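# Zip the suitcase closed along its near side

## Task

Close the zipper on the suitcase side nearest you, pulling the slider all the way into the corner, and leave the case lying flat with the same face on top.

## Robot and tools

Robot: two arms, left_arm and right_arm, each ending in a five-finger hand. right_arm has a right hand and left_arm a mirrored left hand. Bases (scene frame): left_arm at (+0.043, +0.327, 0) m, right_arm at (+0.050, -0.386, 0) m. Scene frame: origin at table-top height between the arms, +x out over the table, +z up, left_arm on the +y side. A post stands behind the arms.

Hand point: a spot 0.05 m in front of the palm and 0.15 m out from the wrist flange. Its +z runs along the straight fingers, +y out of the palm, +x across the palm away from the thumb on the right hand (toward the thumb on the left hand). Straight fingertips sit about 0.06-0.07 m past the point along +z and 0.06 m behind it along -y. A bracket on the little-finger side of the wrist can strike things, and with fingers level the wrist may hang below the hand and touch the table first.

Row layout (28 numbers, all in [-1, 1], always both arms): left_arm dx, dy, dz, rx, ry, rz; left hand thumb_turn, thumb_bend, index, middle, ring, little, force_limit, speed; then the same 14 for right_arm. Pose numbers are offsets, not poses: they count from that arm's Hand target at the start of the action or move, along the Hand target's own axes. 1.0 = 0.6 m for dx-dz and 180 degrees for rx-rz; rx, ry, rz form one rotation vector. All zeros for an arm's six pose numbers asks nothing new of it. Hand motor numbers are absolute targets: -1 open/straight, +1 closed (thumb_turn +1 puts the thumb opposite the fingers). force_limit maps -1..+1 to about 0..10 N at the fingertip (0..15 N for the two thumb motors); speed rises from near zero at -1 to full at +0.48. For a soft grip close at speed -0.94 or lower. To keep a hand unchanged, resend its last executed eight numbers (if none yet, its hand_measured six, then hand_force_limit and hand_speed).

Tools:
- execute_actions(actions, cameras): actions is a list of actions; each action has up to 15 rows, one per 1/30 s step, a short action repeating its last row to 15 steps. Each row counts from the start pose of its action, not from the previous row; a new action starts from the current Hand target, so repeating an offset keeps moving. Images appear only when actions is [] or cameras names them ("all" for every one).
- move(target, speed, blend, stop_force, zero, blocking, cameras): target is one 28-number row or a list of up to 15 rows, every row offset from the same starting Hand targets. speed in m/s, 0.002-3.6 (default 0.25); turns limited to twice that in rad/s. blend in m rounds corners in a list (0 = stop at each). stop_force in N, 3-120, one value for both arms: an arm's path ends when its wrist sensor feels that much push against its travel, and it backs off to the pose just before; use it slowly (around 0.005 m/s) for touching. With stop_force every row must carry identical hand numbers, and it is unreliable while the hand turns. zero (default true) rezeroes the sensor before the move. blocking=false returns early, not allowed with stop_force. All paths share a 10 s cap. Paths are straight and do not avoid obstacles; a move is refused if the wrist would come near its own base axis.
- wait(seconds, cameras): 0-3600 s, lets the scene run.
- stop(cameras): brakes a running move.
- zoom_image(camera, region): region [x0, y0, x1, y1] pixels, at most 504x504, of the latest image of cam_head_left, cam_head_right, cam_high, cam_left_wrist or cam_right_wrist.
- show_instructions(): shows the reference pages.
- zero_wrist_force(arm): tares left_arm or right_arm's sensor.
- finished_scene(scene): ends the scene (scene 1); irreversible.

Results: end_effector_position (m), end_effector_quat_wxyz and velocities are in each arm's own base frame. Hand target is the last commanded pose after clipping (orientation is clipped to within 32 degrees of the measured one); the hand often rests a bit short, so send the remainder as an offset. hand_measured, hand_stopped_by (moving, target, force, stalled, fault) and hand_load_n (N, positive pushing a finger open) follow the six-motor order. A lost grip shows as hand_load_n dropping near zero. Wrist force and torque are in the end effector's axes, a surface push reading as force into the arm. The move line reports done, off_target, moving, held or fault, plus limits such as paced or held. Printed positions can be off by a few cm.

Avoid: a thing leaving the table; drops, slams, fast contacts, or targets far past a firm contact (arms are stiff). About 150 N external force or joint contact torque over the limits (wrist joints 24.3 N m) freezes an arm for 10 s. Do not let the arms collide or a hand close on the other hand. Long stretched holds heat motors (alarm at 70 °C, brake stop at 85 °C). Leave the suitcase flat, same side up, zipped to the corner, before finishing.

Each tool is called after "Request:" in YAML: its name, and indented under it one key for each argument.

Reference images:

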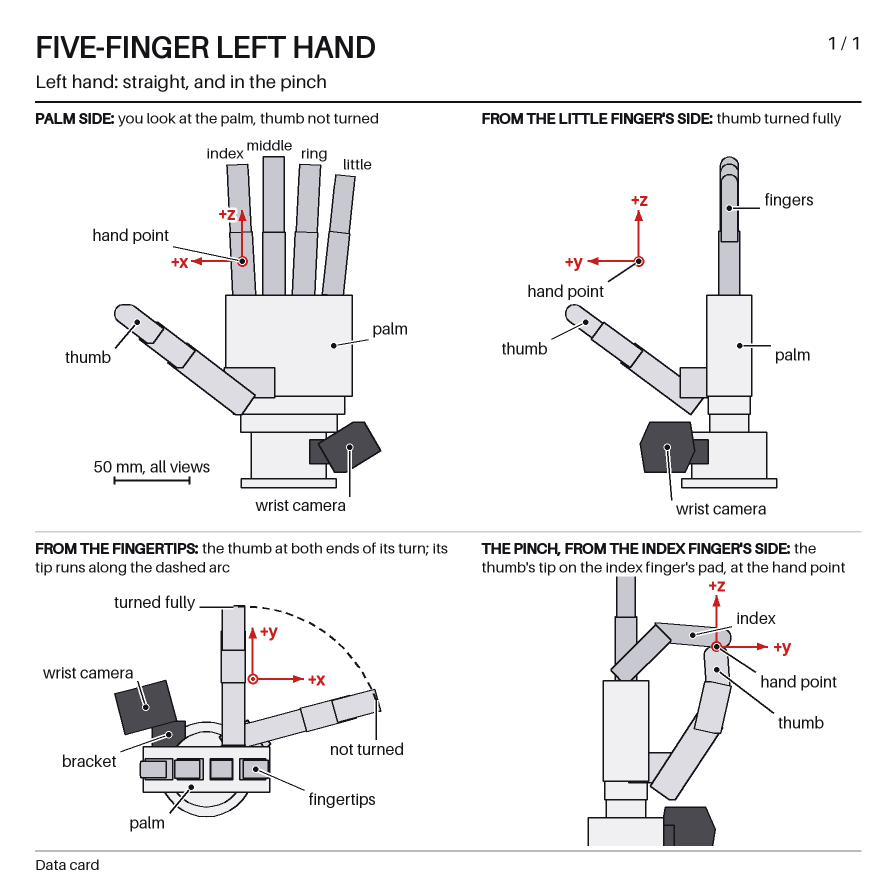

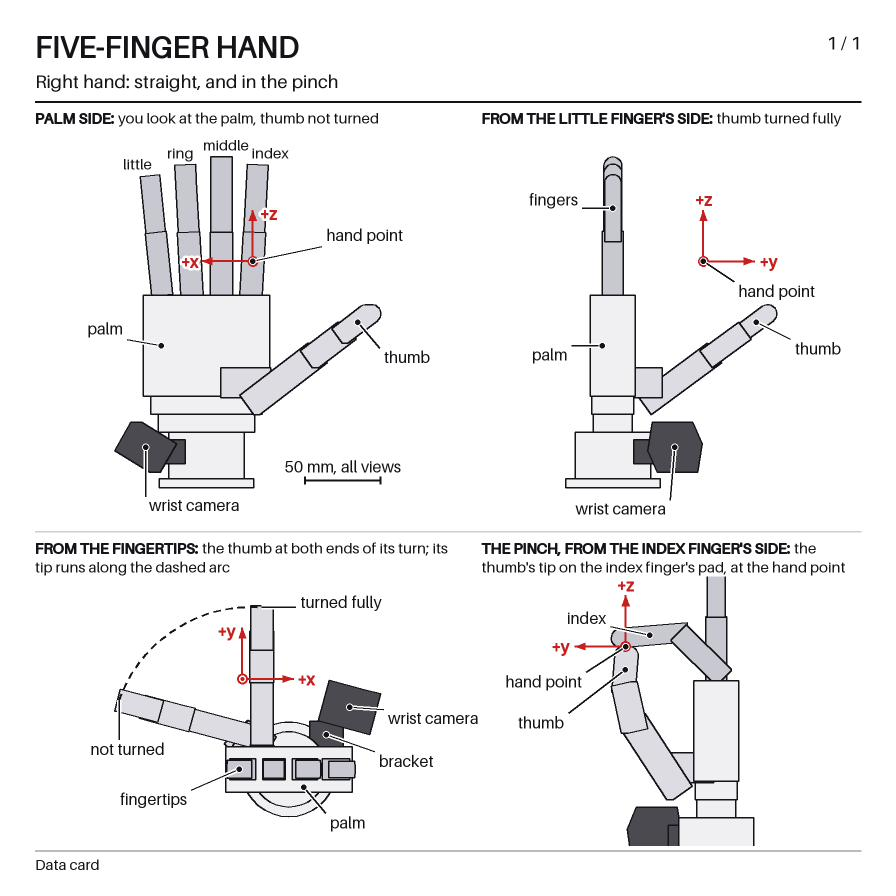

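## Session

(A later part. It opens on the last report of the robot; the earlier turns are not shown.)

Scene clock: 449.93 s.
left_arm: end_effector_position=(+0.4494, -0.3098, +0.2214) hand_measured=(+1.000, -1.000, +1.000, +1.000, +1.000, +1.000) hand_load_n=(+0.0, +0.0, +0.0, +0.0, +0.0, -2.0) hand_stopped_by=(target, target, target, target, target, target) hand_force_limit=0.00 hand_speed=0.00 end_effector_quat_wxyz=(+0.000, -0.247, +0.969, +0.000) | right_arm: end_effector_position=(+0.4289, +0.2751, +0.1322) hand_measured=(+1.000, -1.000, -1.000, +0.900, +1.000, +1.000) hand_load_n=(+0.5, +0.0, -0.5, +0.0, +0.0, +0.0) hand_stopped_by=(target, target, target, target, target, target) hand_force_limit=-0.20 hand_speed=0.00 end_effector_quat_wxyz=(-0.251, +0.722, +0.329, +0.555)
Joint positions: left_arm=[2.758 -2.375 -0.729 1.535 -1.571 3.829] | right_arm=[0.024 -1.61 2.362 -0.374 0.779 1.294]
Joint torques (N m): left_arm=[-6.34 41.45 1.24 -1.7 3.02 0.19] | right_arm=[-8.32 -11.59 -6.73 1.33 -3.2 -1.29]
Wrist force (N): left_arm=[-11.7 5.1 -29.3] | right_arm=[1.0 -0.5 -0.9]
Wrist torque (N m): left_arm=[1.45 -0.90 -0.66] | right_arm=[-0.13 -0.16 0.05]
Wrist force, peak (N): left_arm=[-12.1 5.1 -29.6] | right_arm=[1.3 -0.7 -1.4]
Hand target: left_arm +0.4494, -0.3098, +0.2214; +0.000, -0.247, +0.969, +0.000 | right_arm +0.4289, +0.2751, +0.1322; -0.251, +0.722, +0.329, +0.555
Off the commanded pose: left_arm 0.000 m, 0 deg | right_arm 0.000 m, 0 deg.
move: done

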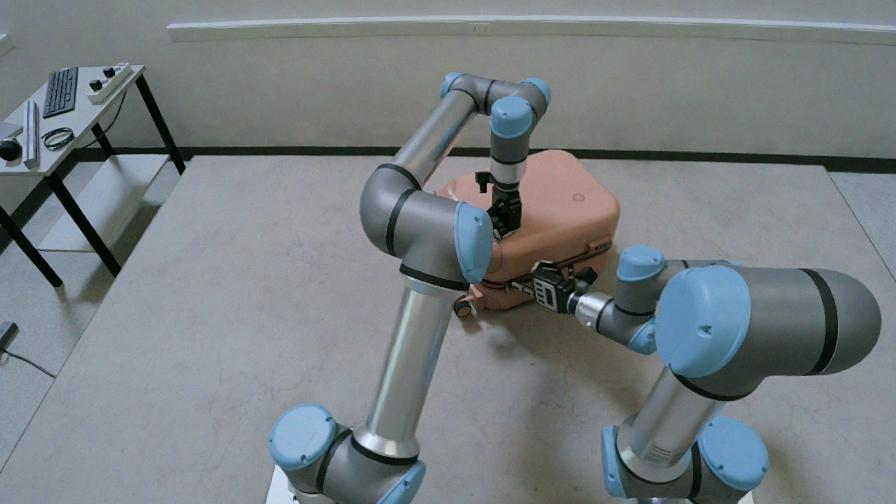

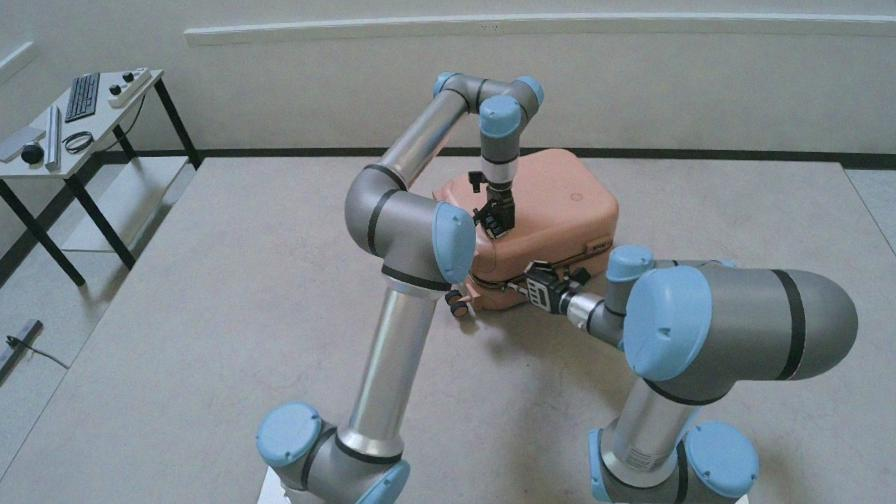

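Request:
move:
  target: [0,0,0,0,0,0,1,-1,1,1,1,1,0,0,0.0011,-0.0090,0.0044,0,0,0,1,-1,-1,0.9,1,1,-0.2,0]
  speed: 0.01
  stop_force: 6
  cameras: ["cam_head_left"]

Request:
zoom_image:
  camera: "cam_head_left"
  region: [480, 260, 540, 305]

Request:
move:
  target: [0,0,0,0,0,0,1,-1,1,1,1,1,0,0,0.0011,-0.0090,0.0044,0,0,0,1,-1,-1,0.9,1,1,-0.2,0]
  speed: 0.01
  stop_force: 8
  cameras: ["cam_head_left","cam_head_right"]

Request:
zoom_image:
  camera: "cam_head_left"
  region: [480, 260, 540, 305]

Request:
zoom_image:
  camera: "cam_head_right"
  region: [480, 260, 540, 305]

Scene clock: 451.87 s.
left_arm: end_effector_position=(+0.4494, -0.3098, +0.2214) hand_measured=(+1.000, -1.000, +1.000, +1.000, +1.000, +1.000) hand_load_n=(+0.0, +0.0, +0.0, +0.0, +0.0, -2.0) hand_stopped_by=(target, target, target, target, target, target) hand_force_limit=0.00 hand_speed=0.00 end_effector_quat_wxyz=(+0.000, -0.247, +0.969, +0.000) | right_arm: end_effector_position=(+0.4266, +0.2807, +0.1321) hand_measured=(+1.000, -1.000, -1.000, +0.900, +1.000, +1.000) hand_load_n=(+0.5, +0.0, +0.0, +0.0, +0.0, +0.0) hand_stopped_by=(target, target, target, target, target, target) hand_force_limit=-0.20 hand_speed=0.00 end_effector_quat_wxyz=(-0.251, +0.722, +0.329, +0.555)
Joint positions: left_arm=[2.758 -2.375 -0.729 1.535 -1.571 3.829] | right_arm=[0.048 -1.61 2.361 -0.382 0.802 1.306]
Joint torques (N m): left_arm=[-6.32 41.69 1.31 -1.73 3.11 0.09] | right_arm=[-8.26 -2.77 -22.8 1.48 -3 -1.42]
Wrist force (N): left_arm=[-11.5 5.0 -29.5] | right_arm=[1.0 -0.5 -1.1]
Wrist torque (N m): left_arm=[1.43 -0.93 -0.64] | right_arm=[-0.12 -0.16 0.05]
Wrist force, peak (N): left_arm=[-12.0 5.1 -29.7] | right_arm=[1.2 -0.8 -1.4]
Hand target: left_arm +0.4494, -0.3098, +0.2214; +0.000, -0.247, +0.969, +0.000 | right_arm +0.4266, +0.2807, +0.1321; -0.251, +0.722, +0.329, +0.555
Off the commanded pose: left_arm 0.000 m, 0 deg | right_arm 0.000 m, 0 deg.
move: done

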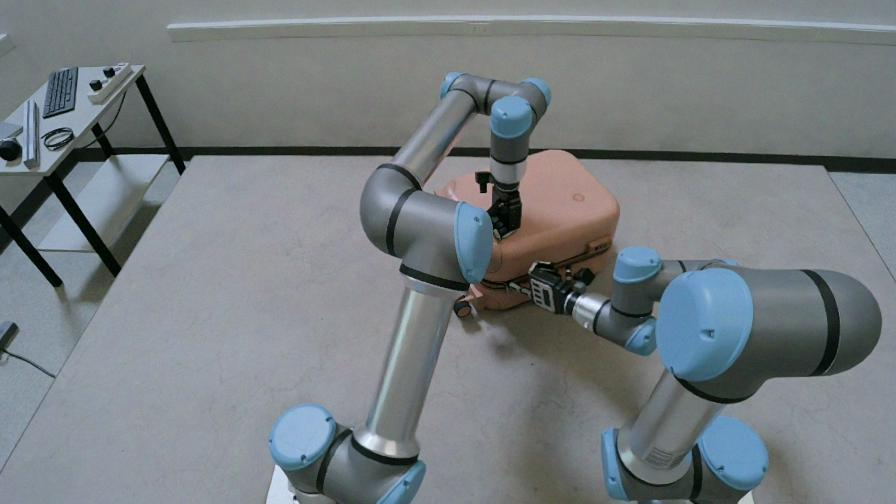

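Scaled by 8.400 from the camera's image (finer frame: 1280x720).

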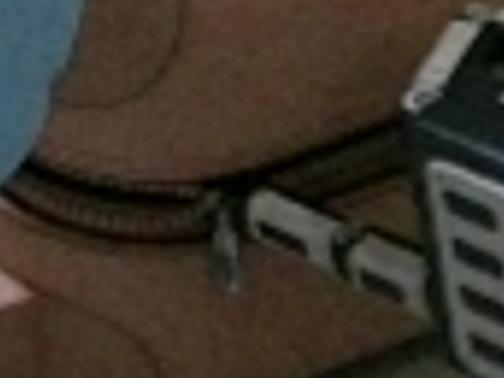

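Scene clock: 453.23 s.
left_arm: end_effector_position=(+0.4494, -0.3098, +0.2214) hand_measured=(+1.000, -1.000, +1.000, +1.000, +1.000, +1.000) hand_load_n=(+0.0, +0.0, +0.0, +0.0, +0.0, -2.0) hand_stopped_by=(target, target, target, target, target, target) hand_force_limit=0.00 hand_speed=0.00 end_effector_quat_wxyz=(+0.000, -0.247, +0.969, +0.000) | right_arm: end_effector_position=(+0.4243, +0.2863, +0.1321) hand_measured=(+1.000, -1.000, -1.000, +0.900, +1.000, +1.000) hand_load_n=(+0.0, +0.0, -0.5, +0.0, +0.0, +0.0) hand_stopped_by=(target, target, target, target, target, target) hand_force_limit=-0.20 hand_speed=0.00 end_effector_quat_wxyz=(-0.251, +0.722, +0.329, +0.555)
Joint positions: left_arm=[2.758 -2.375 -0.729 1.535 -1.571 3.829] | right_arm=[0.073 -1.609 2.359 -0.39 0.825 1.318]
Joint torques (N m): left_arm=[-6.32 41.45 1.34 -1.75 3.3 0.07] | right_arm=[-7.37 -4.05 -21.87 1.09 -3.09 -1.22]
Wrist force (N): left_arm=[-11.9 5.2 -29.4] | right_arm=[0.5 -0.1 -4.2]
Wrist torque (N m): left_arm=[1.45 -0.87 -0.68] | right_arm=[0.09 -0.07 0.01]
Wrist force, peak (N): left_arm=[-11.8 5.0 -29.6] | right_arm=[0.6 0.1 -4.3]
Hand target: left_arm +0.4494, -0.3098, +0.2214; +0.000, -0.247, +0.969, +0.000 | right_arm +0.4243, +0.2863, +0.1321; -0.251, +0.722, +0.329, +0.555
Off the commanded pose: left_arm 0.000 m, 0 deg | right_arm 0.000 m, 0 deg.
move: done

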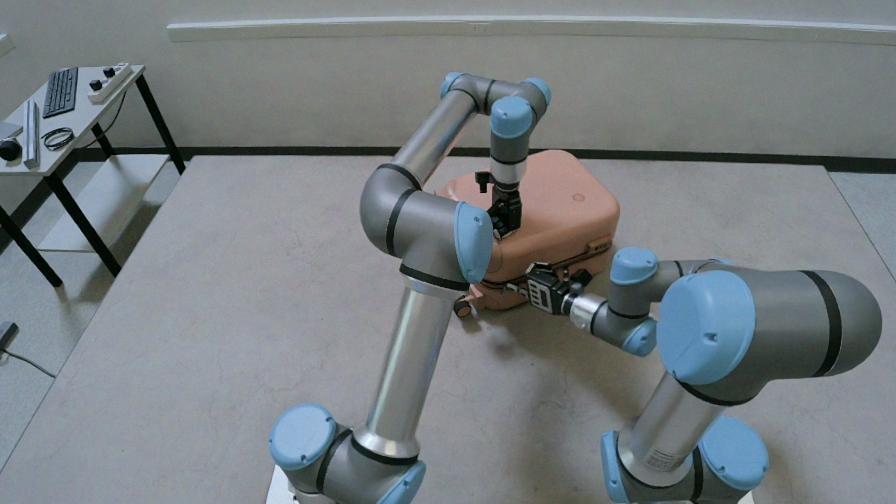

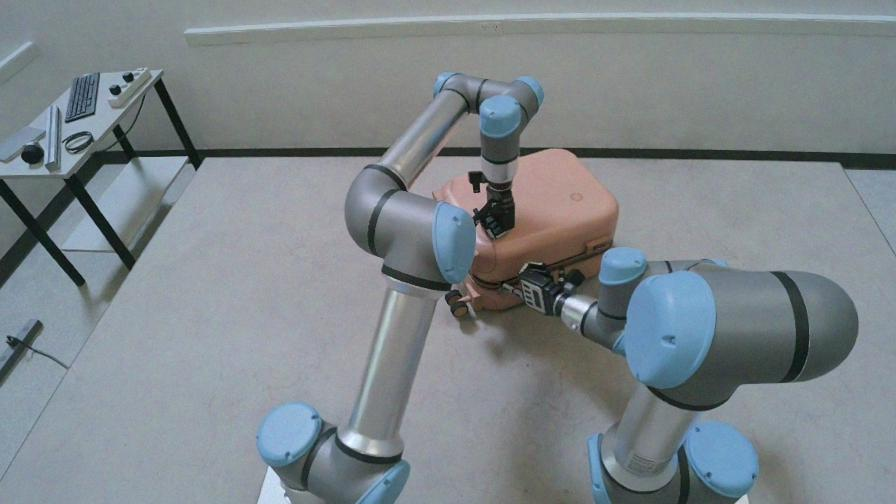

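Scaled by 8.400 from the camera's image (finer frame: 1280x720).

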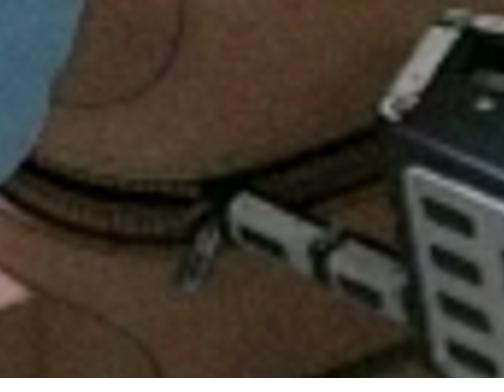

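Scaled by 8.400 from the camera's image (finer frame: 1280x720).

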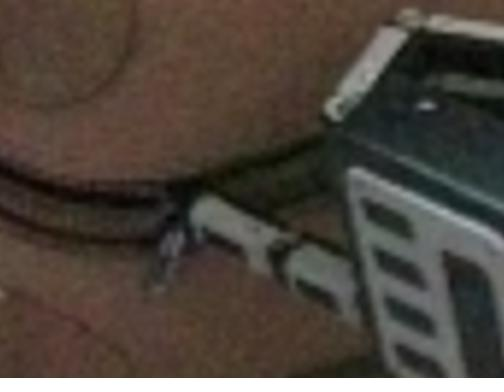

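Request:
move:
  target:
    - [0,0,0,0,0,0,1,-1,1,1,1,1,0,0,-0.0049,-0.0068,-0.0182,0,0,0,1,-1,-1,0.9,1,1,-0.2,0]
    - [0,0,0,0,0,0,1,-1,1,1,1,1,0,0,-0.0147,0.0220,-0.0227,0,0,0,1,-1,-1,0.9,1,1,-0.2,0]
  speed: 0.05
  stop_force: 12
  cameras: []

Request:
move:
  target: [0,0,0,0,0,0,1,-1,1,1,1,1,0,0,0.0061,0.0086,0.0227,0,0,0,1,-1,-1,0.9,1,1,-0.2,0]
  speed: 0.006
  stop_force: 7
  cameras: ["cam_head_left"]

Request:
zoom_image:
  camera: "cam_head_left"
  region: [480, 260, 540, 305]

Scene clock: 457.07 s.
left_arm: end_effector_position=(+0.4494, -0.3098, +0.2214) hand_measured=(+1.000, -1.000, +1.000, +1.000, +1.000, +1.000) hand_load_n=(-0.5, +0.0, +0.0, +0.0, +0.0, -2.0) hand_stopped_by=(target, target, target, target, target, target) hand_force_limit=0.00 hand_speed=0.00 end_effector_quat_wxyz=(+0.000, -0.247, +0.969, +0.000) | right_arm: end_effector_position=(+0.4241, +0.2660, +0.1271) hand_measured=(+1.000, -1.000, -1.000, +0.900, +1.000, +1.000) hand_load_n=(+0.0, +0.0, +0.0, +0.0, +0.0, +0.0) hand_stopped_by=(target, target, target, target, target, target) hand_force_limit=-0.20 hand_speed=0.00 end_effector_quat_wxyz=(-0.251, +0.722, +0.329, +0.555)
Joint positions: left_arm=[2.758 -2.375 -0.729 1.535 -1.571 3.829] | right_arm=[-0.016 -1.618 2.39 -0.378 0.742 1.272]
Joint torques (N m): left_arm=[-6.34 41.38 1.66 -1.66 3.2 0.02] | right_arm=[2.69 -19.98 -18.84 -0.6 1.98 1.51]
Wrist force (N): left_arm=[-11.6 5.2 -29.4] | right_arm=[0.8 -0.6 -1.2]
Wrist torque (N m): left_arm=[1.45 -0.91 -0.66] | right_arm=[-0.11 -0.11 0.06]
Wrist force, peak (N): left_arm=[-11.8 5.0 -29.7] | right_arm=[0.5 -0.2 -4.6]
Hand target: left_arm +0.4494, -0.3098, +0.2214; +0.000, -0.247, +0.969, +0.000 | right_arm +0.4241, +0.2660, +0.1271; -0.251, +0.722, +0.329, +0.555
Off the commanded pose: left_arm 0.000 m, 0 deg | right_arm 0.000 m, 0 deg.
move: done

Scene clock: 459.77 s.
left_arm: end_effector_position=(+0.4494, -0.3098, +0.2214) hand_measured=(+1.000, -1.000, +1.000, +1.000, +1.000, +1.000) hand_load_n=(+0.0, +0.0, +0.0, +0.0, +0.0, -2.0) hand_stopped_by=(target, target, target, target, target, target) hand_force_limit=0.00 hand_speed=0.00 end_effector_quat_wxyz=(+0.000, -0.247, +0.969, +0.000) | right_arm: end_effector_position=(+0.4333, +0.2710, +0.1271) hand_measured=(+1.000, -1.000, -1.000, +0.900, +1.000, +1.000) hand_load_n=(+0.0, +0.0, +0.0, +0.0, +0.0, +0.0) hand_stopped_by=(target, target, target, target, target, target) hand_force_limit=-0.20 hand_speed=0.00 end_effector_quat_wxyz=(-0.251, +0.722, +0.329, +0.555)
Joint positions: left_arm=[2.758 -2.375 -0.729 1.535 -1.571 3.829] | right_arm=[0.006 -1.592 2.363 -0.387 0.763 1.285]
Joint torques (N m): left_arm=[-6.75 41.64 1.73 -1.67 3.24 0.02] | right_arm=[-8.21 -20.92 -3.62 1.33 -3.07 -1.28]
Wrist force (N): left_arm=[-11.8 5.1 -29.2] | right_arm=[0.3 -0.8 -2.7]
Wrist torque (N m): left_arm=[1.43 -0.89 -0.67] | right_arm=[-0.05 -0.12 0.00]
Wrist force, peak (N): left_arm=[-11.9 4.9 -29.8] | right_arm=[-0.8 -1.2 -8.1]
Hand target: left_arm +0.4494, -0.3098, +0.2214; +0.000, -0.247, +0.969, +0.000 | right_arm +0.4333, +0.2710, +0.1271; -0.251, +0.722, +0.329, +0.555 (not the last commanded pose)
Off the commanded pose: left_arm 0.000 m, 0 deg | right_arm 0.005 m, 0 deg.
move: contact (right_arm)

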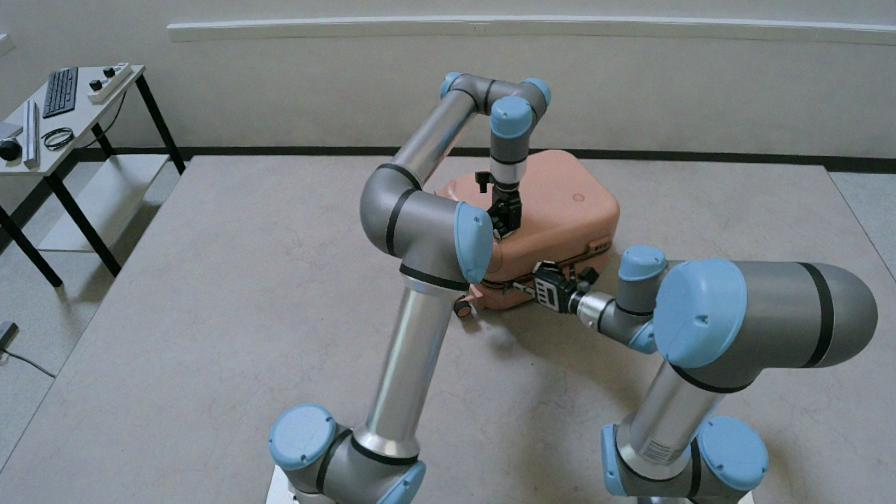

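Scaled by 8.400 from the camera's image (finer frame: 1280x720).

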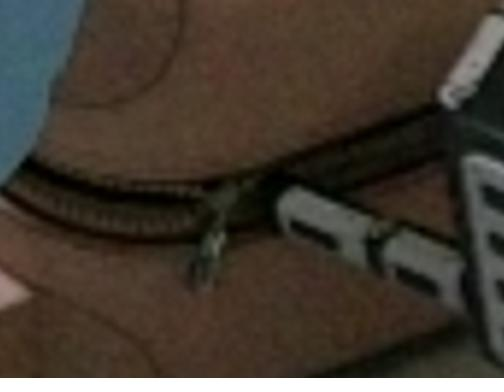

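Request:
move:
  target: [0,0,0,0,0,0,1,-1,1,1,1,1,0,0,0.0011,-0.0073,0.0043,0,0,0,1,-1,-1,0.9,1,1,-0.2,0]
  speed: 0.008
  stop_force: 20
  cameras: []

Request:
move:
  target: [0,0,0,0,0,0,1,-1,1,1,1,1,0,0,0.0008,-0.0078,0.0028,0,0,0,1,-1,-1,0.9,1,1,-0.2,0]
  speed: 0.008
  stop_force: 20
  cameras: ["cam_head_left"]

Request:
zoom_image:
  camera: "cam_head_left"
  region: [480, 260, 540, 305]

Scene clock: 461.90 s.
left_arm: end_effector_position=(+0.4494, -0.3098, +0.2214) hand_measured=(+1.000, -1.000, +1.000, +1.000, +1.000, +1.000) hand_load_n=(+0.0, +0.0, +0.0, +0.0, +0.0, -2.0) hand_stopped_by=(target, target, target, target, target, target) hand_force_limit=0.00 hand_speed=0.00 end_effector_quat_wxyz=(+0.000, -0.247, +0.969, +0.000) | right_arm: end_effector_position=(+0.4317, +0.2759, +0.1271) hand_measured=(+1.000, -1.000, -1.000, +0.900, +1.000, +1.000) hand_load_n=(+0.5, +0.0, +0.0, +0.0, +0.0, +0.0) hand_stopped_by=(target, target, target, target, target, target) hand_force_limit=-0.20 hand_speed=0.00 end_effector_quat_wxyz=(-0.251, +0.722, +0.329, +0.555)
Joint positions: left_arm=[2.758 -2.375 -0.729 1.535 -1.571 3.829] | right_arm=[0.027 -1.591 2.362 -0.394 0.782 1.296]
Joint torques (N m): left_arm=[-6.47 41.06 1.68 -1.62 3.2 0.12] | right_arm=[-7.57 -4.53 -26.18 -0.49 -3.2 -1.29]
Wrist force (N): left_arm=[-11.3 5.6 -28.4] | right_arm=[-3.5 -1.5 -13.7]
Wrist torque (N m): left_arm=[1.45 -0.90 -0.66] | right_arm=[0.57 0.19 -0.22]
Wrist force, peak (N): left_arm=[-11.8 5.1 -29.6] | right_arm=[-3.9 -1.6 -14.5]
Hand target: left_arm +0.4494, -0.3098, +0.2214; +0.000, -0.247, +0.969, +0.000 | right_arm +0.4317, +0.2759, +0.1270; -0.251, +0.722, +0.329, +0.555
Off the commanded pose: left_arm 0.000 m, 0 deg | right_arm 0.000 m, 0 deg.
move: done

Scene clock: 463.27 s.
left_arm: end_effector_position=(+0.4494, -0.3098, +0.2214) hand_measured=(+1.000, -1.000, +1.000, +1.000, +1.000, +1.000) hand_load_n=(+0.0, +0.0, +0.0, +0.0, +0.0, -2.0) hand_stopped_by=(target, target, target, target, target, target) hand_force_limit=0.00 hand_speed=0.00 end_effector_quat_wxyz=(+0.000, -0.247, +0.969, +0.000) | right_arm: end_effector_position=(+0.4293, +0.2803, +0.1271) hand_measured=(+1.000, -1.000, -1.000, +0.900, +1.000, +1.000) hand_load_n=(+0.5, +0.0, -5.0, +0.0, +0.0, +0.0) hand_stopped_by=(target, target, target, target, target, target) hand_force_limit=-0.20 hand_speed=0.00 end_effector_quat_wxyz=(-0.251, +0.722, +0.329, +0.555)
Joint positions: left_arm=[2.758 -2.375 -0.729 1.535 -1.571 3.829] | right_arm=[0.046 -1.592 2.362 -0.4 0.8 1.305]
Joint torques (N m): left_arm=[-6.5 41.46 1.39 -1.62 3.25 -0.03] | right_arm=[-4.57 -16.89 -9.76 -1.42 -3.99 -1.23]
Wrist force (N): left_arm=[-13.4 9.6 -27.2] | right_arm=[-5.8 2.5 -22.7]
Wrist torque (N m): left_arm=[1.56 -0.78 -0.86] | right_arm=[1.32 0.19 -0.30]
Wrist force, peak (N): left_arm=[-15.4 7.9 -27.1] | right_arm=[-6.8 1.2 -26.6]
Hand target: left_arm +0.4494, -0.3098, +0.2214; +0.000, -0.247, +0.969, +0.000 | right_arm +0.4293, +0.2803, +0.1271; -0.251, +0.722, +0.329, +0.555
Off the commanded pose: left_arm 0.000 m, 0 deg | right_arm 0.000 m, 0 deg.
move: done

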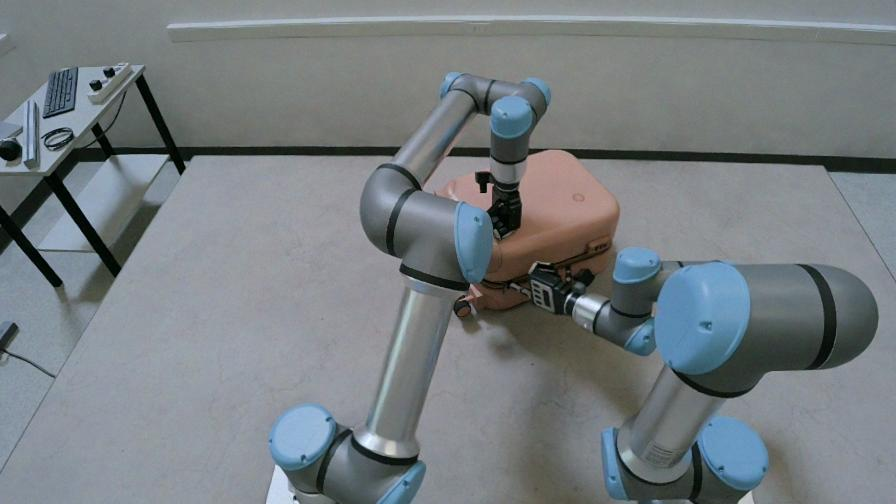

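Scaled by 8.400 from the camera's image (finer frame: 1280x720).

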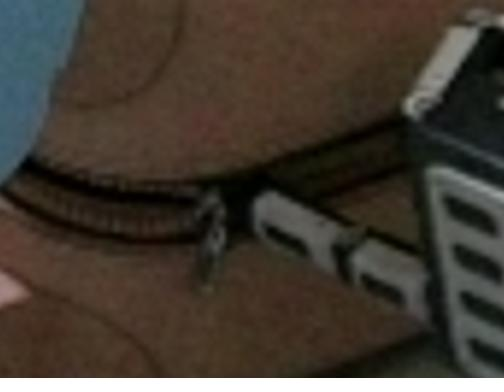

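Request:
move:
  target: [0,0,0,0,0,0,1,-1,1,1,1,1,0,0,0.0006,-0.0063,0.0022,0,0,0,1,-1,-1,0.9,1,1,-0.2,0]
  speed: 0.006
  stop_force: 18
  cameras: ["cam_head_left","cam_head_right"]

Request:
zoom_image:
  camera: "cam_head_left"
  region: [480, 260, 540, 305]

Request:
zoom_image:
  camera: "cam_head_right"
  region: [480, 260, 540, 305]

Scene clock: 465.77 s.
left_arm: end_effector_position=(+0.4494, -0.3098, +0.2214) hand_measured=(+1.000, -1.000, +1.000, +1.000, +1.000, +1.000) hand_load_n=(+0.0, -0.5, +0.0, +0.0, +0.0, -2.0) hand_stopped_by=(target, target, target, target, target, target) hand_force_limit=0.00 hand_speed=0.00 end_effector_quat_wxyz=(+0.000, -0.247, +0.969, +0.000) | right_arm: end_effector_position=(+0.4274, +0.2838, +0.1271) hand_measured=(+1.000, -1.000, -1.000, +0.900, +1.000, +1.000) hand_load_n=(+0.0, +0.0, -6.5, +0.0, +0.0, +0.0) hand_stopped_by=(target, target, target, target, target, target) hand_force_limit=-0.20 hand_speed=0.00 end_effector_quat_wxyz=(-0.251, +0.722, +0.329, +0.555)
Joint positions: left_arm=[2.758 -2.375 -0.729 1.535 -1.571 3.829] | right_arm=[0.061 -1.593 2.362 -0.405 0.814 1.313]
Joint torques (N m): left_arm=[-6.62 40.93 1.5 -1.55 3.36 0.05] | right_arm=[-5.07 -17.52 -9.22 -1.39 -4.19 -1.06]
Wrist force (N): left_arm=[-12.6 10.7 -27.1] | right_arm=[-5.3 2.7 -21.0]
Wrist torque (N m): left_arm=[1.60 -0.83 -0.88] | right_arm=[1.09 0.15 -0.28]
Wrist force, peak (N): left_arm=[-13.4 9.8 -27.4] | right_arm=[-5.5 3.4 -24.3]
Hand target: left_arm +0.4494, -0.3098, +0.2214; +0.000, -0.247, +0.969, +0.000 | right_arm +0.4274, +0.2838, +0.1271; -0.251, +0.722, +0.329, +0.555
Off the commanded pose: left_arm 0.000 m, 0 deg | right_arm 0.000 m, 0 deg.
move: done

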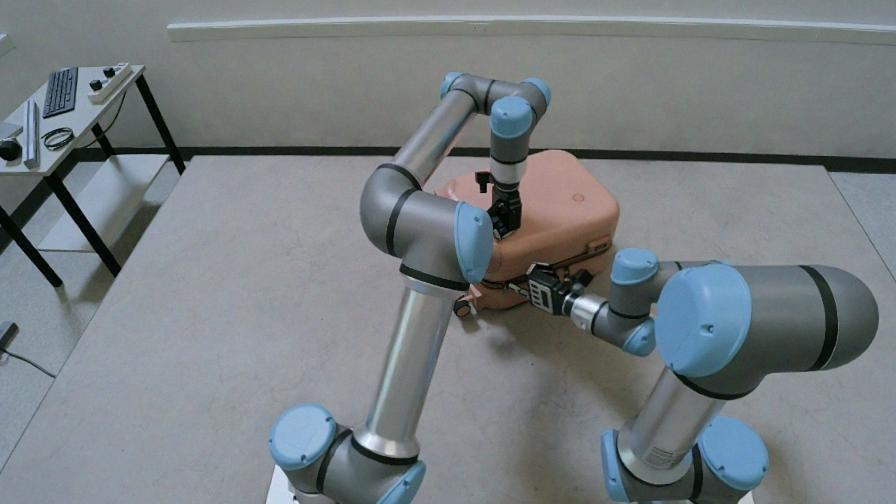

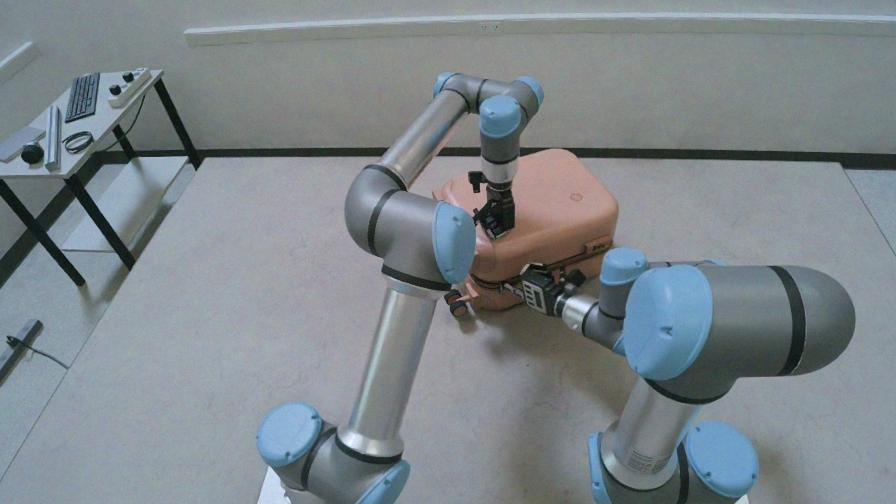

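Scaled by 8.400 from the camera's image (finer frame: 1280x720).

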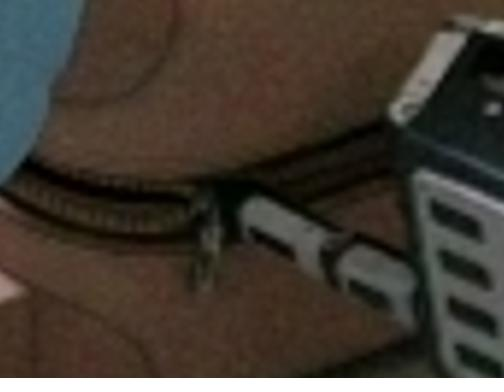

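Scaled by 8.400 from the camera's image (finer frame: 1280x720).

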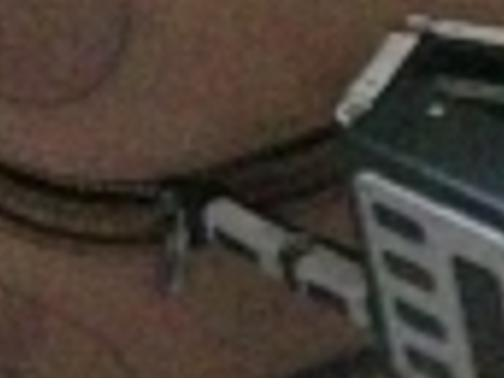

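Request:
move:
  target: [0,0,0,0,0,0,1,-1,1,1,1,1,0,0,-0.0001,-0.0053,-0.0004,0,0,0,1,-1,-1,0.9,1,1,-0.2,0]
  speed: 0.006
  stop_force: 18
  cameras: ["cam_head_left"]

Request:
zoom_image:
  camera: "cam_head_left"
  region: [480, 260, 540, 305]

Scene clock: 467.50 s.
left_arm: end_effector_position=(+0.4494, -0.3098, +0.2214) hand_measured=(+1.000, -1.000, +1.000, +1.000, +1.000, +1.000) hand_load_n=(+0.0, +0.0, +0.0, +0.0, -0.5, -2.0) hand_stopped_by=(target, target, target, target, target, target) hand_force_limit=0.00 hand_speed=0.00 end_effector_quat_wxyz=(+0.000, -0.247, +0.969, +0.000) | right_arm: end_effector_position=(+0.4248, +0.2857, +0.1271) hand_measured=(+1.000, -1.000, -1.000, +0.900, +1.000, +1.000) hand_load_n=(+0.0, +0.0, -1.0, +0.0, +0.0, +0.0) hand_stopped_by=(target, target, target, target, target, target) hand_force_limit=-0.20 hand_speed=0.00 end_effector_quat_wxyz=(-0.251, +0.722, +0.329, +0.555)
Joint positions: left_arm=[2.758 -2.375 -0.729 1.535 -1.571 3.829] | right_arm=[0.07 -1.597 2.366 -0.407 0.822 1.317]
Joint torques (N m): left_arm=[-6.57 41.24 1.58 -1.63 3.25 -0.01] | right_arm=[-8.3 -8.66 -12.25 0.55 -2.78 -0.65]
Wrist force (N): left_arm=[-12.9 9.8 -27.7] | right_arm=[0.9 -0.2 -4.6]
Wrist torque (N m): left_arm=[1.53 -0.82 -0.86] | right_arm=[0.00 -0.23 0.02]
Wrist force, peak (N): left_arm=[-13.2 10.1 -27.9] | right_arm=[-5.3 2.7 -21.2]
Hand target: left_arm +0.4494, -0.3098, +0.2214; +0.000, -0.247, +0.969, +0.000 | right_arm +0.4248, +0.2857, +0.1271; -0.251, +0.722, +0.329, +0.555
Off the commanded pose: left_arm 0.000 m, 0 deg | right_arm 0.000 m, 0 deg.
move: done

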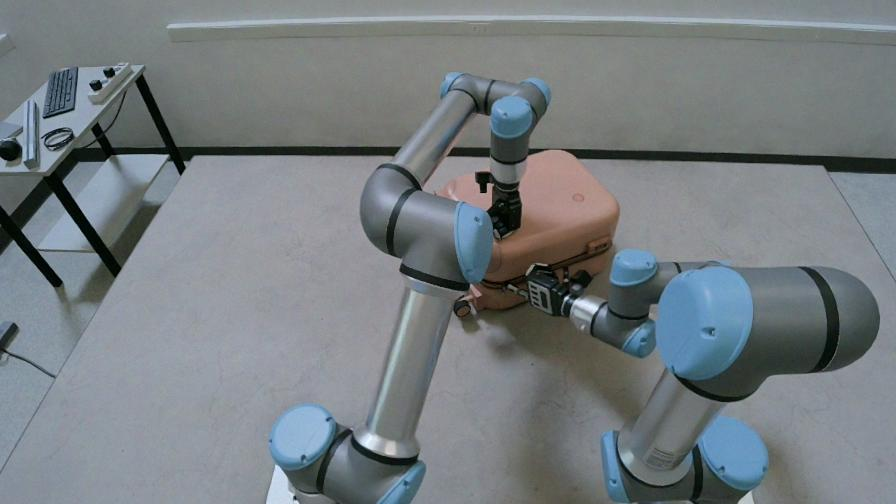

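Scaled by 8.400 from the camera's image (finer frame: 1280x720).

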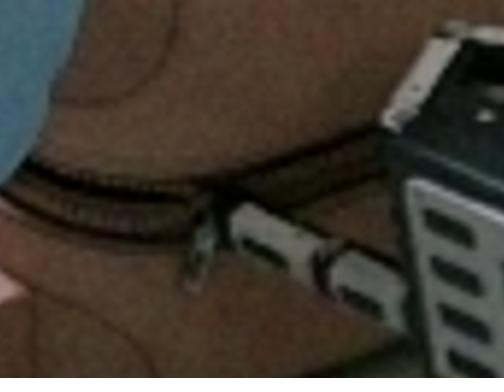

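Request:
move:
  target: [0,0,0,0,0,0,1,-1,1,1,1,1,0,0,0.0009,-0.0075,0.0035,0,0,0,1,-1,-1,0.9,1,1,-0.2,0]
  speed: 0.006
  stop_force: 18
  cameras: ["cam_head_left"]

Request:
zoom_image:
  camera: "cam_head_left"
  region: [480, 260, 540, 305]

Scene clock: 469.67 s.
left_arm: end_effector_position=(+0.4494, -0.3098, +0.2214) hand_measured=(+1.000, -1.000, +1.000, +1.000, +1.000, +1.000) hand_load_n=(+0.0, +0.0, +0.0, +0.0, +0.0, -2.0) hand_stopped_by=(target, target, target, target, target, target) hand_force_limit=0.00 hand_speed=0.00 end_effector_quat_wxyz=(+0.000, -0.247, +0.969, +0.000) | right_arm: end_effector_position=(+0.4229, +0.2903, +0.1270) hand_measured=(+1.000, -1.000, -1.000, +0.900, +1.000, +1.000) hand_load_n=(+0.0, +0.0, +0.0, +0.0, +0.0, +0.0) hand_stopped_by=(target, target, target, target, target, target) hand_force_limit=-0.20 hand_speed=0.00 end_effector_quat_wxyz=(-0.251, +0.722, +0.329, +0.555)
Joint positions: left_arm=[2.758 -2.375 -0.729 1.535 -1.571 3.829] | right_arm=[0.09 -1.597 2.364 -0.413 0.841 1.327]
Joint torques (N m): left_arm=[-5.65 40.72 1.99 -1.6 3.37 -0.09] | right_arm=[-7.18 -4.81 -19.96 1.13 -3.04 -1.01]
Wrist force (N): left_arm=[-9.1 7.8 -28.5] | right_arm=[1.3 -1.0 -1.2]
Wrist torque (N m): left_arm=[1.49 -0.93 -0.70] | right_arm=[-0.17 -0.23 0.03]
Wrist force, peak (N): left_arm=[-13.1 10.2 -28.1] | right_arm=[1.0 -0.6 -8.4]
Hand target: left_arm +0.4494, -0.3098, +0.2214; +0.000, -0.247, +0.969, +0.000 | right_arm +0.4229, +0.2903, +0.1270; -0.251, +0.722, +0.329, +0.555
Off the commanded pose: left_arm 0.000 m, 0 deg | right_arm 0.000 m, 0 deg.
move: done

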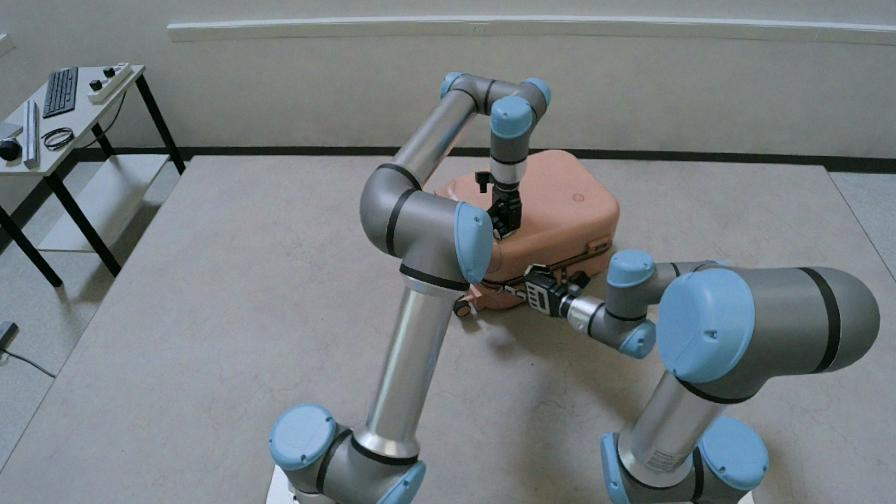

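Scaled by 8.400 from the camera's image (finer frame: 1280x720).

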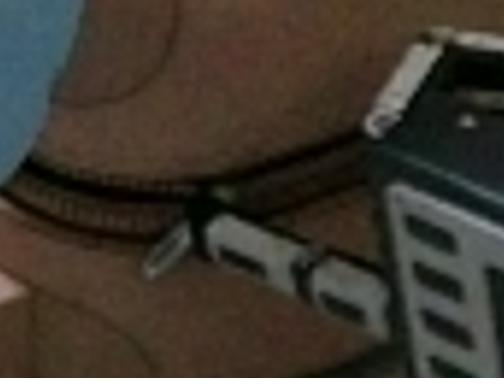

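Request:
move:
  target:
    - [0,0,0,0,0,0,1,-1,1,1,1,1,0,0,-0.0049,-0.0068,-0.0182,0,0,0,1,-1,-1,0.9,1,1,-0.2,0]
    - [0,0,0,0,0,0,1,-1,1,1,1,1,0,0,0.0018,0.0250,-0.0319,0,0,0,1,-1,-1,0.9,1,1,-0.2,0]
  speed: 0.05
  stop_force: 12
  cameras: []

Request:
move:
  target: [0,0,0,0,0,0,1,-1,1,1,1,1,0,0,0.0057,0.0080,0.0212,0,0,0,1,-1,-1,0.9,1,1,-0.2,0]
  speed: 0.006
  stop_force: 7
  cameras: ["cam_head_left"]

Request:
zoom_image:
  camera: "cam_head_left"
  region: [480, 260, 540, 305]

Scene clock: 472.63 s.
left_arm: end_effector_position=(+0.4494, -0.3098, +0.2214) hand_measured=(+1.000, -1.000, +1.000, +1.000, +1.000, +1.000) hand_load_n=(+0.0, +0.0, +0.0, +0.0, +0.0, -2.0) hand_stopped_by=(target, target, target, target, target, target) hand_force_limit=0.00 hand_speed=0.00 end_effector_quat_wxyz=(+0.000, -0.247, +0.969, +0.000) | right_arm: end_effector_position=(+0.4222, +0.2668, +0.1331) hand_measured=(+1.000, -1.000, -1.000, +0.900, +1.000, +1.000) hand_load_n=(+0.5, +0.0, +0.0, +0.0, +0.0, +0.0) hand_stopped_by=(target, target, target, target, target, target) hand_force_limit=-0.20 hand_speed=0.00 end_effector_quat_wxyz=(-0.251, +0.722, +0.329, +0.555)
Joint positions: left_arm=[2.758 -2.375 -0.729 1.535 -1.571 3.829] | right_arm=[-0.013 -1.637 2.385 -0.357 0.745 1.274]
Joint torques (N m): left_arm=[-6.51 41.05 2.17 -1.56 3.29 -0.06] | right_arm=[0.49 -1.19 -5.04 -0.2 1.76 1.69]
Wrist force (N): left_arm=[-8.8 7.6 -28.5] | right_arm=[1.3 -1.0 -1.3]
Wrist torque (N m): left_arm=[1.46 -0.97 -0.67] | right_arm=[-0.18 -0.21 0.08]
Wrist force, peak (N): left_arm=[-9.2 7.7 -28.9] | right_arm=[1.3 -1.6 -1.5]
Hand target: left_arm +0.4494, -0.3098, +0.2214; +0.000, -0.247, +0.969, +0.000 | right_arm +0.4222, +0.2668, +0.1331; -0.251, +0.722, +0.329, +0.555
Off the commanded pose: left_arm 0.000 m, 0 deg | right_arm 0.000 m, 0 deg.
move: done

Scene clock: 475.60 s.
left_arm: end_effector_position=(+0.4494, -0.3098, +0.2214) hand_measured=(+1.000, -1.000, +1.000, +1.000, +1.000, +1.000) hand_load_n=(+0.0, +0.0, +0.0, +0.0, +0.0, -2.0) hand_stopped_by=(target, target, target, target, target, target) hand_force_limit=0.00 hand_speed=0.00 end_effector_quat_wxyz=(+0.000, -0.247, +0.969, +0.000) | right_arm: end_effector_position=(+0.4345, +0.2735, +0.1331) hand_measured=(+1.000, -1.000, -1.000, +0.900, +1.000, +1.000) hand_load_n=(+0.0, +0.0, +0.0, +0.0, +0.0, +0.0) hand_stopped_by=(target, target, target, target, target, target) hand_force_limit=-0.20 hand_speed=0.00 end_effector_quat_wxyz=(-0.251, +0.722, +0.329, +0.555)
Joint positions: left_arm=[2.758 -2.375 -0.729 1.535 -1.571 3.829] | right_arm=[0.017 -1.6 2.35 -0.369 0.773 1.29]
Joint torques (N m): left_arm=[-6.31 40.56 2.19 -1.35 3.46 -0.09] | right_arm=[-7.1 -19.45 -6.94 -0.44 -1.9 -0.76]
Wrist force (N): left_arm=[-9.5 8.1 -28.7] | right_arm=[0.3 -1.1 -3.8]
Wrist torque (N m): left_arm=[1.53 -0.90 -0.73] | right_arm=[-0.05 -0.10 -0.01]
Wrist force, peak (N): left_arm=[-9.5 8.1 -28.7] | right_arm=[0.6 -1.4 -4.1]
Hand target: left_arm +0.4494, -0.3098, +0.2214; +0.000, -0.247, +0.969, +0.000 | right_arm +0.4345, +0.2735, +0.1331; -0.251, +0.722, +0.329, +0.555
Off the commanded pose: left_arm 0.000 m, 0 deg | right_arm 0.000 m, 0 deg.
move: done

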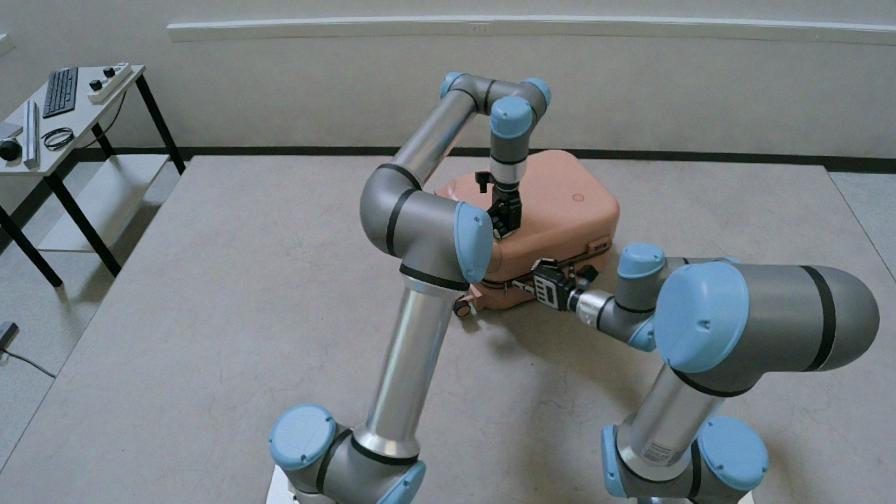

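Scaled by 8.400 from the camera's image (finer frame: 1280x720).

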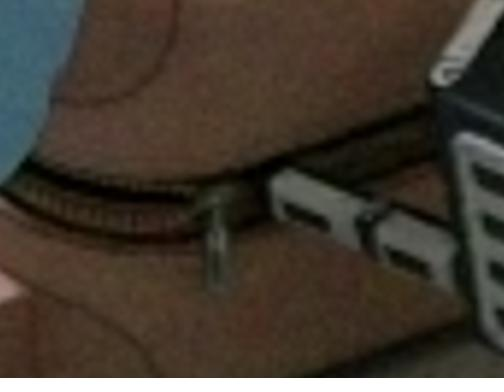

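Request:
move:
  target: [0,0,0,0,0,0,1,-1,1,1,1,1,0,0,0.0010,-0.0092,0.0037,0,0,0,1,-1,-1,0.9,1,1,-0.2,0]
  speed: 0.006
  stop_force: 18
  cameras: ["cam_head_left"]

Request:
zoom_image:
  camera: "cam_head_left"
  region: [480, 260, 540, 305]

Request:
move:
  target: [0,0,0,0,0,0,1,-1,1,1,1,1,0,0,0.0006,-0.0063,0.0022,0,0,0,1,-1,-1,0.9,1,1,-0.2,0]
  speed: 0.006
  stop_force: 18
  cameras: ["cam_head_left"]

Request:
zoom_image:
  camera: "cam_head_left"
  region: [480, 260, 540, 305]

Scene clock: 478.07 s.
left_arm: end_effector_position=(+0.4494, -0.3098, +0.2214) hand_measured=(+1.000, -1.000, +1.000, +1.000, +1.000, +1.000) hand_load_n=(+0.0, -0.5, +0.0, +0.0, +0.0, -2.0) hand_stopped_by=(target, target, target, target, target, target) hand_force_limit=0.00 hand_speed=0.00 end_effector_quat_wxyz=(+0.000, -0.247, +0.969, +0.000) | right_arm: end_effector_position=(+0.4318, +0.2789, +0.1331) hand_measured=(+1.000, -1.000, -1.000, +0.900, +1.000, +1.000) hand_load_n=(+0.5, +0.0, -7.5, +0.0, +0.0, +0.0) hand_stopped_by=(target, target, target, target, target, target) hand_force_limit=-0.20 hand_speed=0.00 end_effector_quat_wxyz=(-0.251, +0.722, +0.329, +0.555)
Joint positions: left_arm=[2.758 -2.375 -0.729 1.535 -1.571 3.829] | right_arm=[0.04 -1.602 2.35 -0.377 0.794 1.302]
Joint torques (N m): left_arm=[-6.03 40.84 1.81 -1.38 3.33 -0.19] | right_arm=[-4.52 -17.99 -11.7 -1.06 -4.39 -1.04]
Wrist force (N): left_arm=[-9.8 9.4 -27.8] | right_arm=[-4.0 4.1 -19.3]
Wrist torque (N m): left_arm=[1.56 -0.86 -0.77] | right_arm=[1.09 0.23 -0.17]
Wrist force, peak (N): left_arm=[-9.4 8.5 -28.6] | right_arm=[-4.1 4.5 -19.6]
Hand target: left_arm +0.4494, -0.3098, +0.2214; +0.000, -0.247, +0.969, +0.000 | right_arm +0.4318, +0.2789, +0.1331; -0.251, +0.722, +0.329, +0.555
Off the commanded pose: left_arm 0.000 m, 0 deg | right_arm 0.000 m, 0 deg.
move: done

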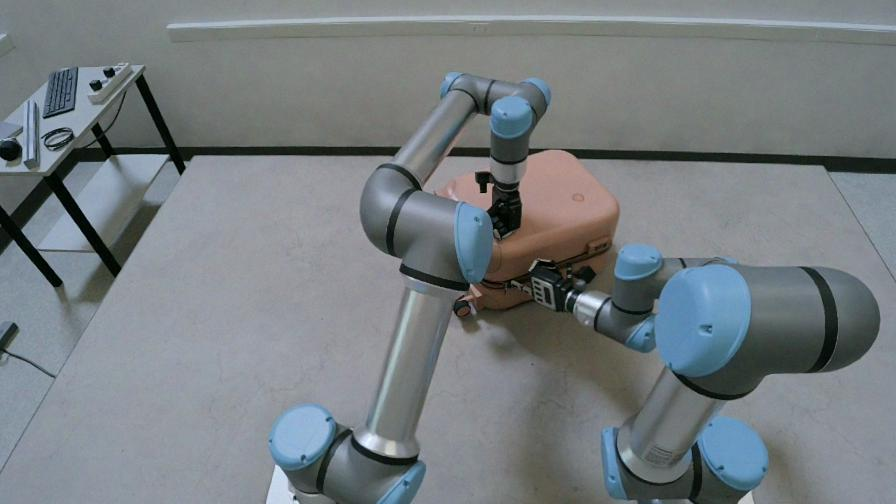

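Scaled by 8.400 from the camera's image (finer frame: 1280x720).

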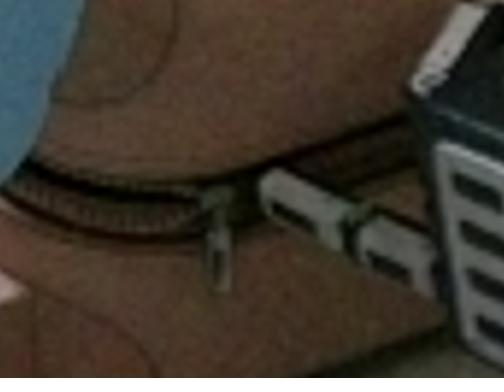

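Scene clock: 479.33 s.
left_arm: end_effector_position=(+0.4494, -0.3098, +0.2214) hand_measured=(+1.000, -1.000, +1.000, +1.000, +1.000, +1.000) hand_load_n=(+0.5, +0.0, +0.0, +0.0, +0.0, -2.0) hand_stopped_by=(target, target, target, target, target, target) hand_force_limit=0.00 hand_speed=0.00 end_effector_quat_wxyz=(+0.000, -0.247, +0.969, +0.000) | right_arm: end_effector_position=(+0.4299, +0.2824, +0.1331) hand_measured=(+1.000, -1.000, -1.000, +0.900, +1.000, +1.000) hand_load_n=(+0.0, -0.5, -12.0, +0.0, +0.0, +0.0) hand_stopped_by=(target, target, target, target, target, target) hand_force_limit=-0.20 hand_speed=0.00 end_effector_quat_wxyz=(-0.251, +0.722, +0.329, +0.555)
Joint positions: left_arm=[2.758 -2.375 -0.729 1.535 -1.571 3.829] | right_arm=[0.055 -1.603 2.35 -0.381 0.808 1.31]
Joint torques (N m): left_arm=[-6.39 40.93 1.78 -1.38 3.41 -0.2] | right_arm=[-3.51 -18.21 -10.91 -1.89 -5.14 -1.03]
Wrist force (N): left_arm=[-14.3 11.7 -27.3] | right_arm=[-6.9 7.2 -20.9]
Wrist torque (N m): left_arm=[1.63 -0.73 -0.96] | right_arm=[1.19 0.21 -0.31]
Wrist force, peak (N): left_arm=[-14.5 11.9 -27.6] | right_arm=[-7.2 7.3 -21.0]
Hand target: left_arm +0.4494, -0.3098, +0.2214; +0.000, -0.247, +0.969, +0.000 | right_arm +0.4299, +0.2824, +0.1331; -0.251, +0.722, +0.329, +0.555
Off the commanded pose: left_arm 0.000 m, 0 deg | right_arm 0.000 m, 0 deg.
move: done

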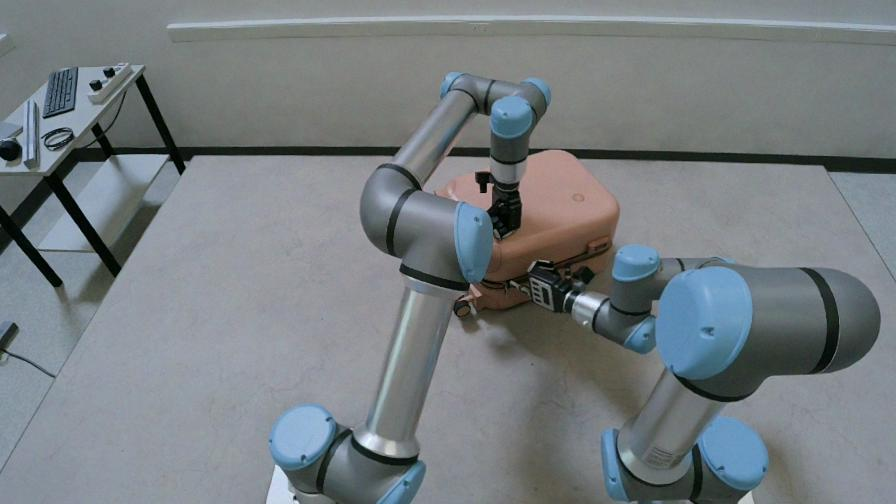

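Scaled by 8.400 from the camera's image (finer frame: 1280x720).

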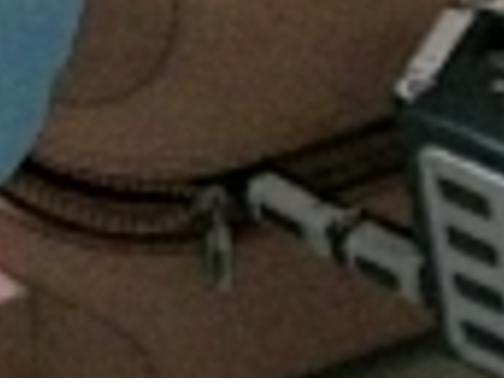

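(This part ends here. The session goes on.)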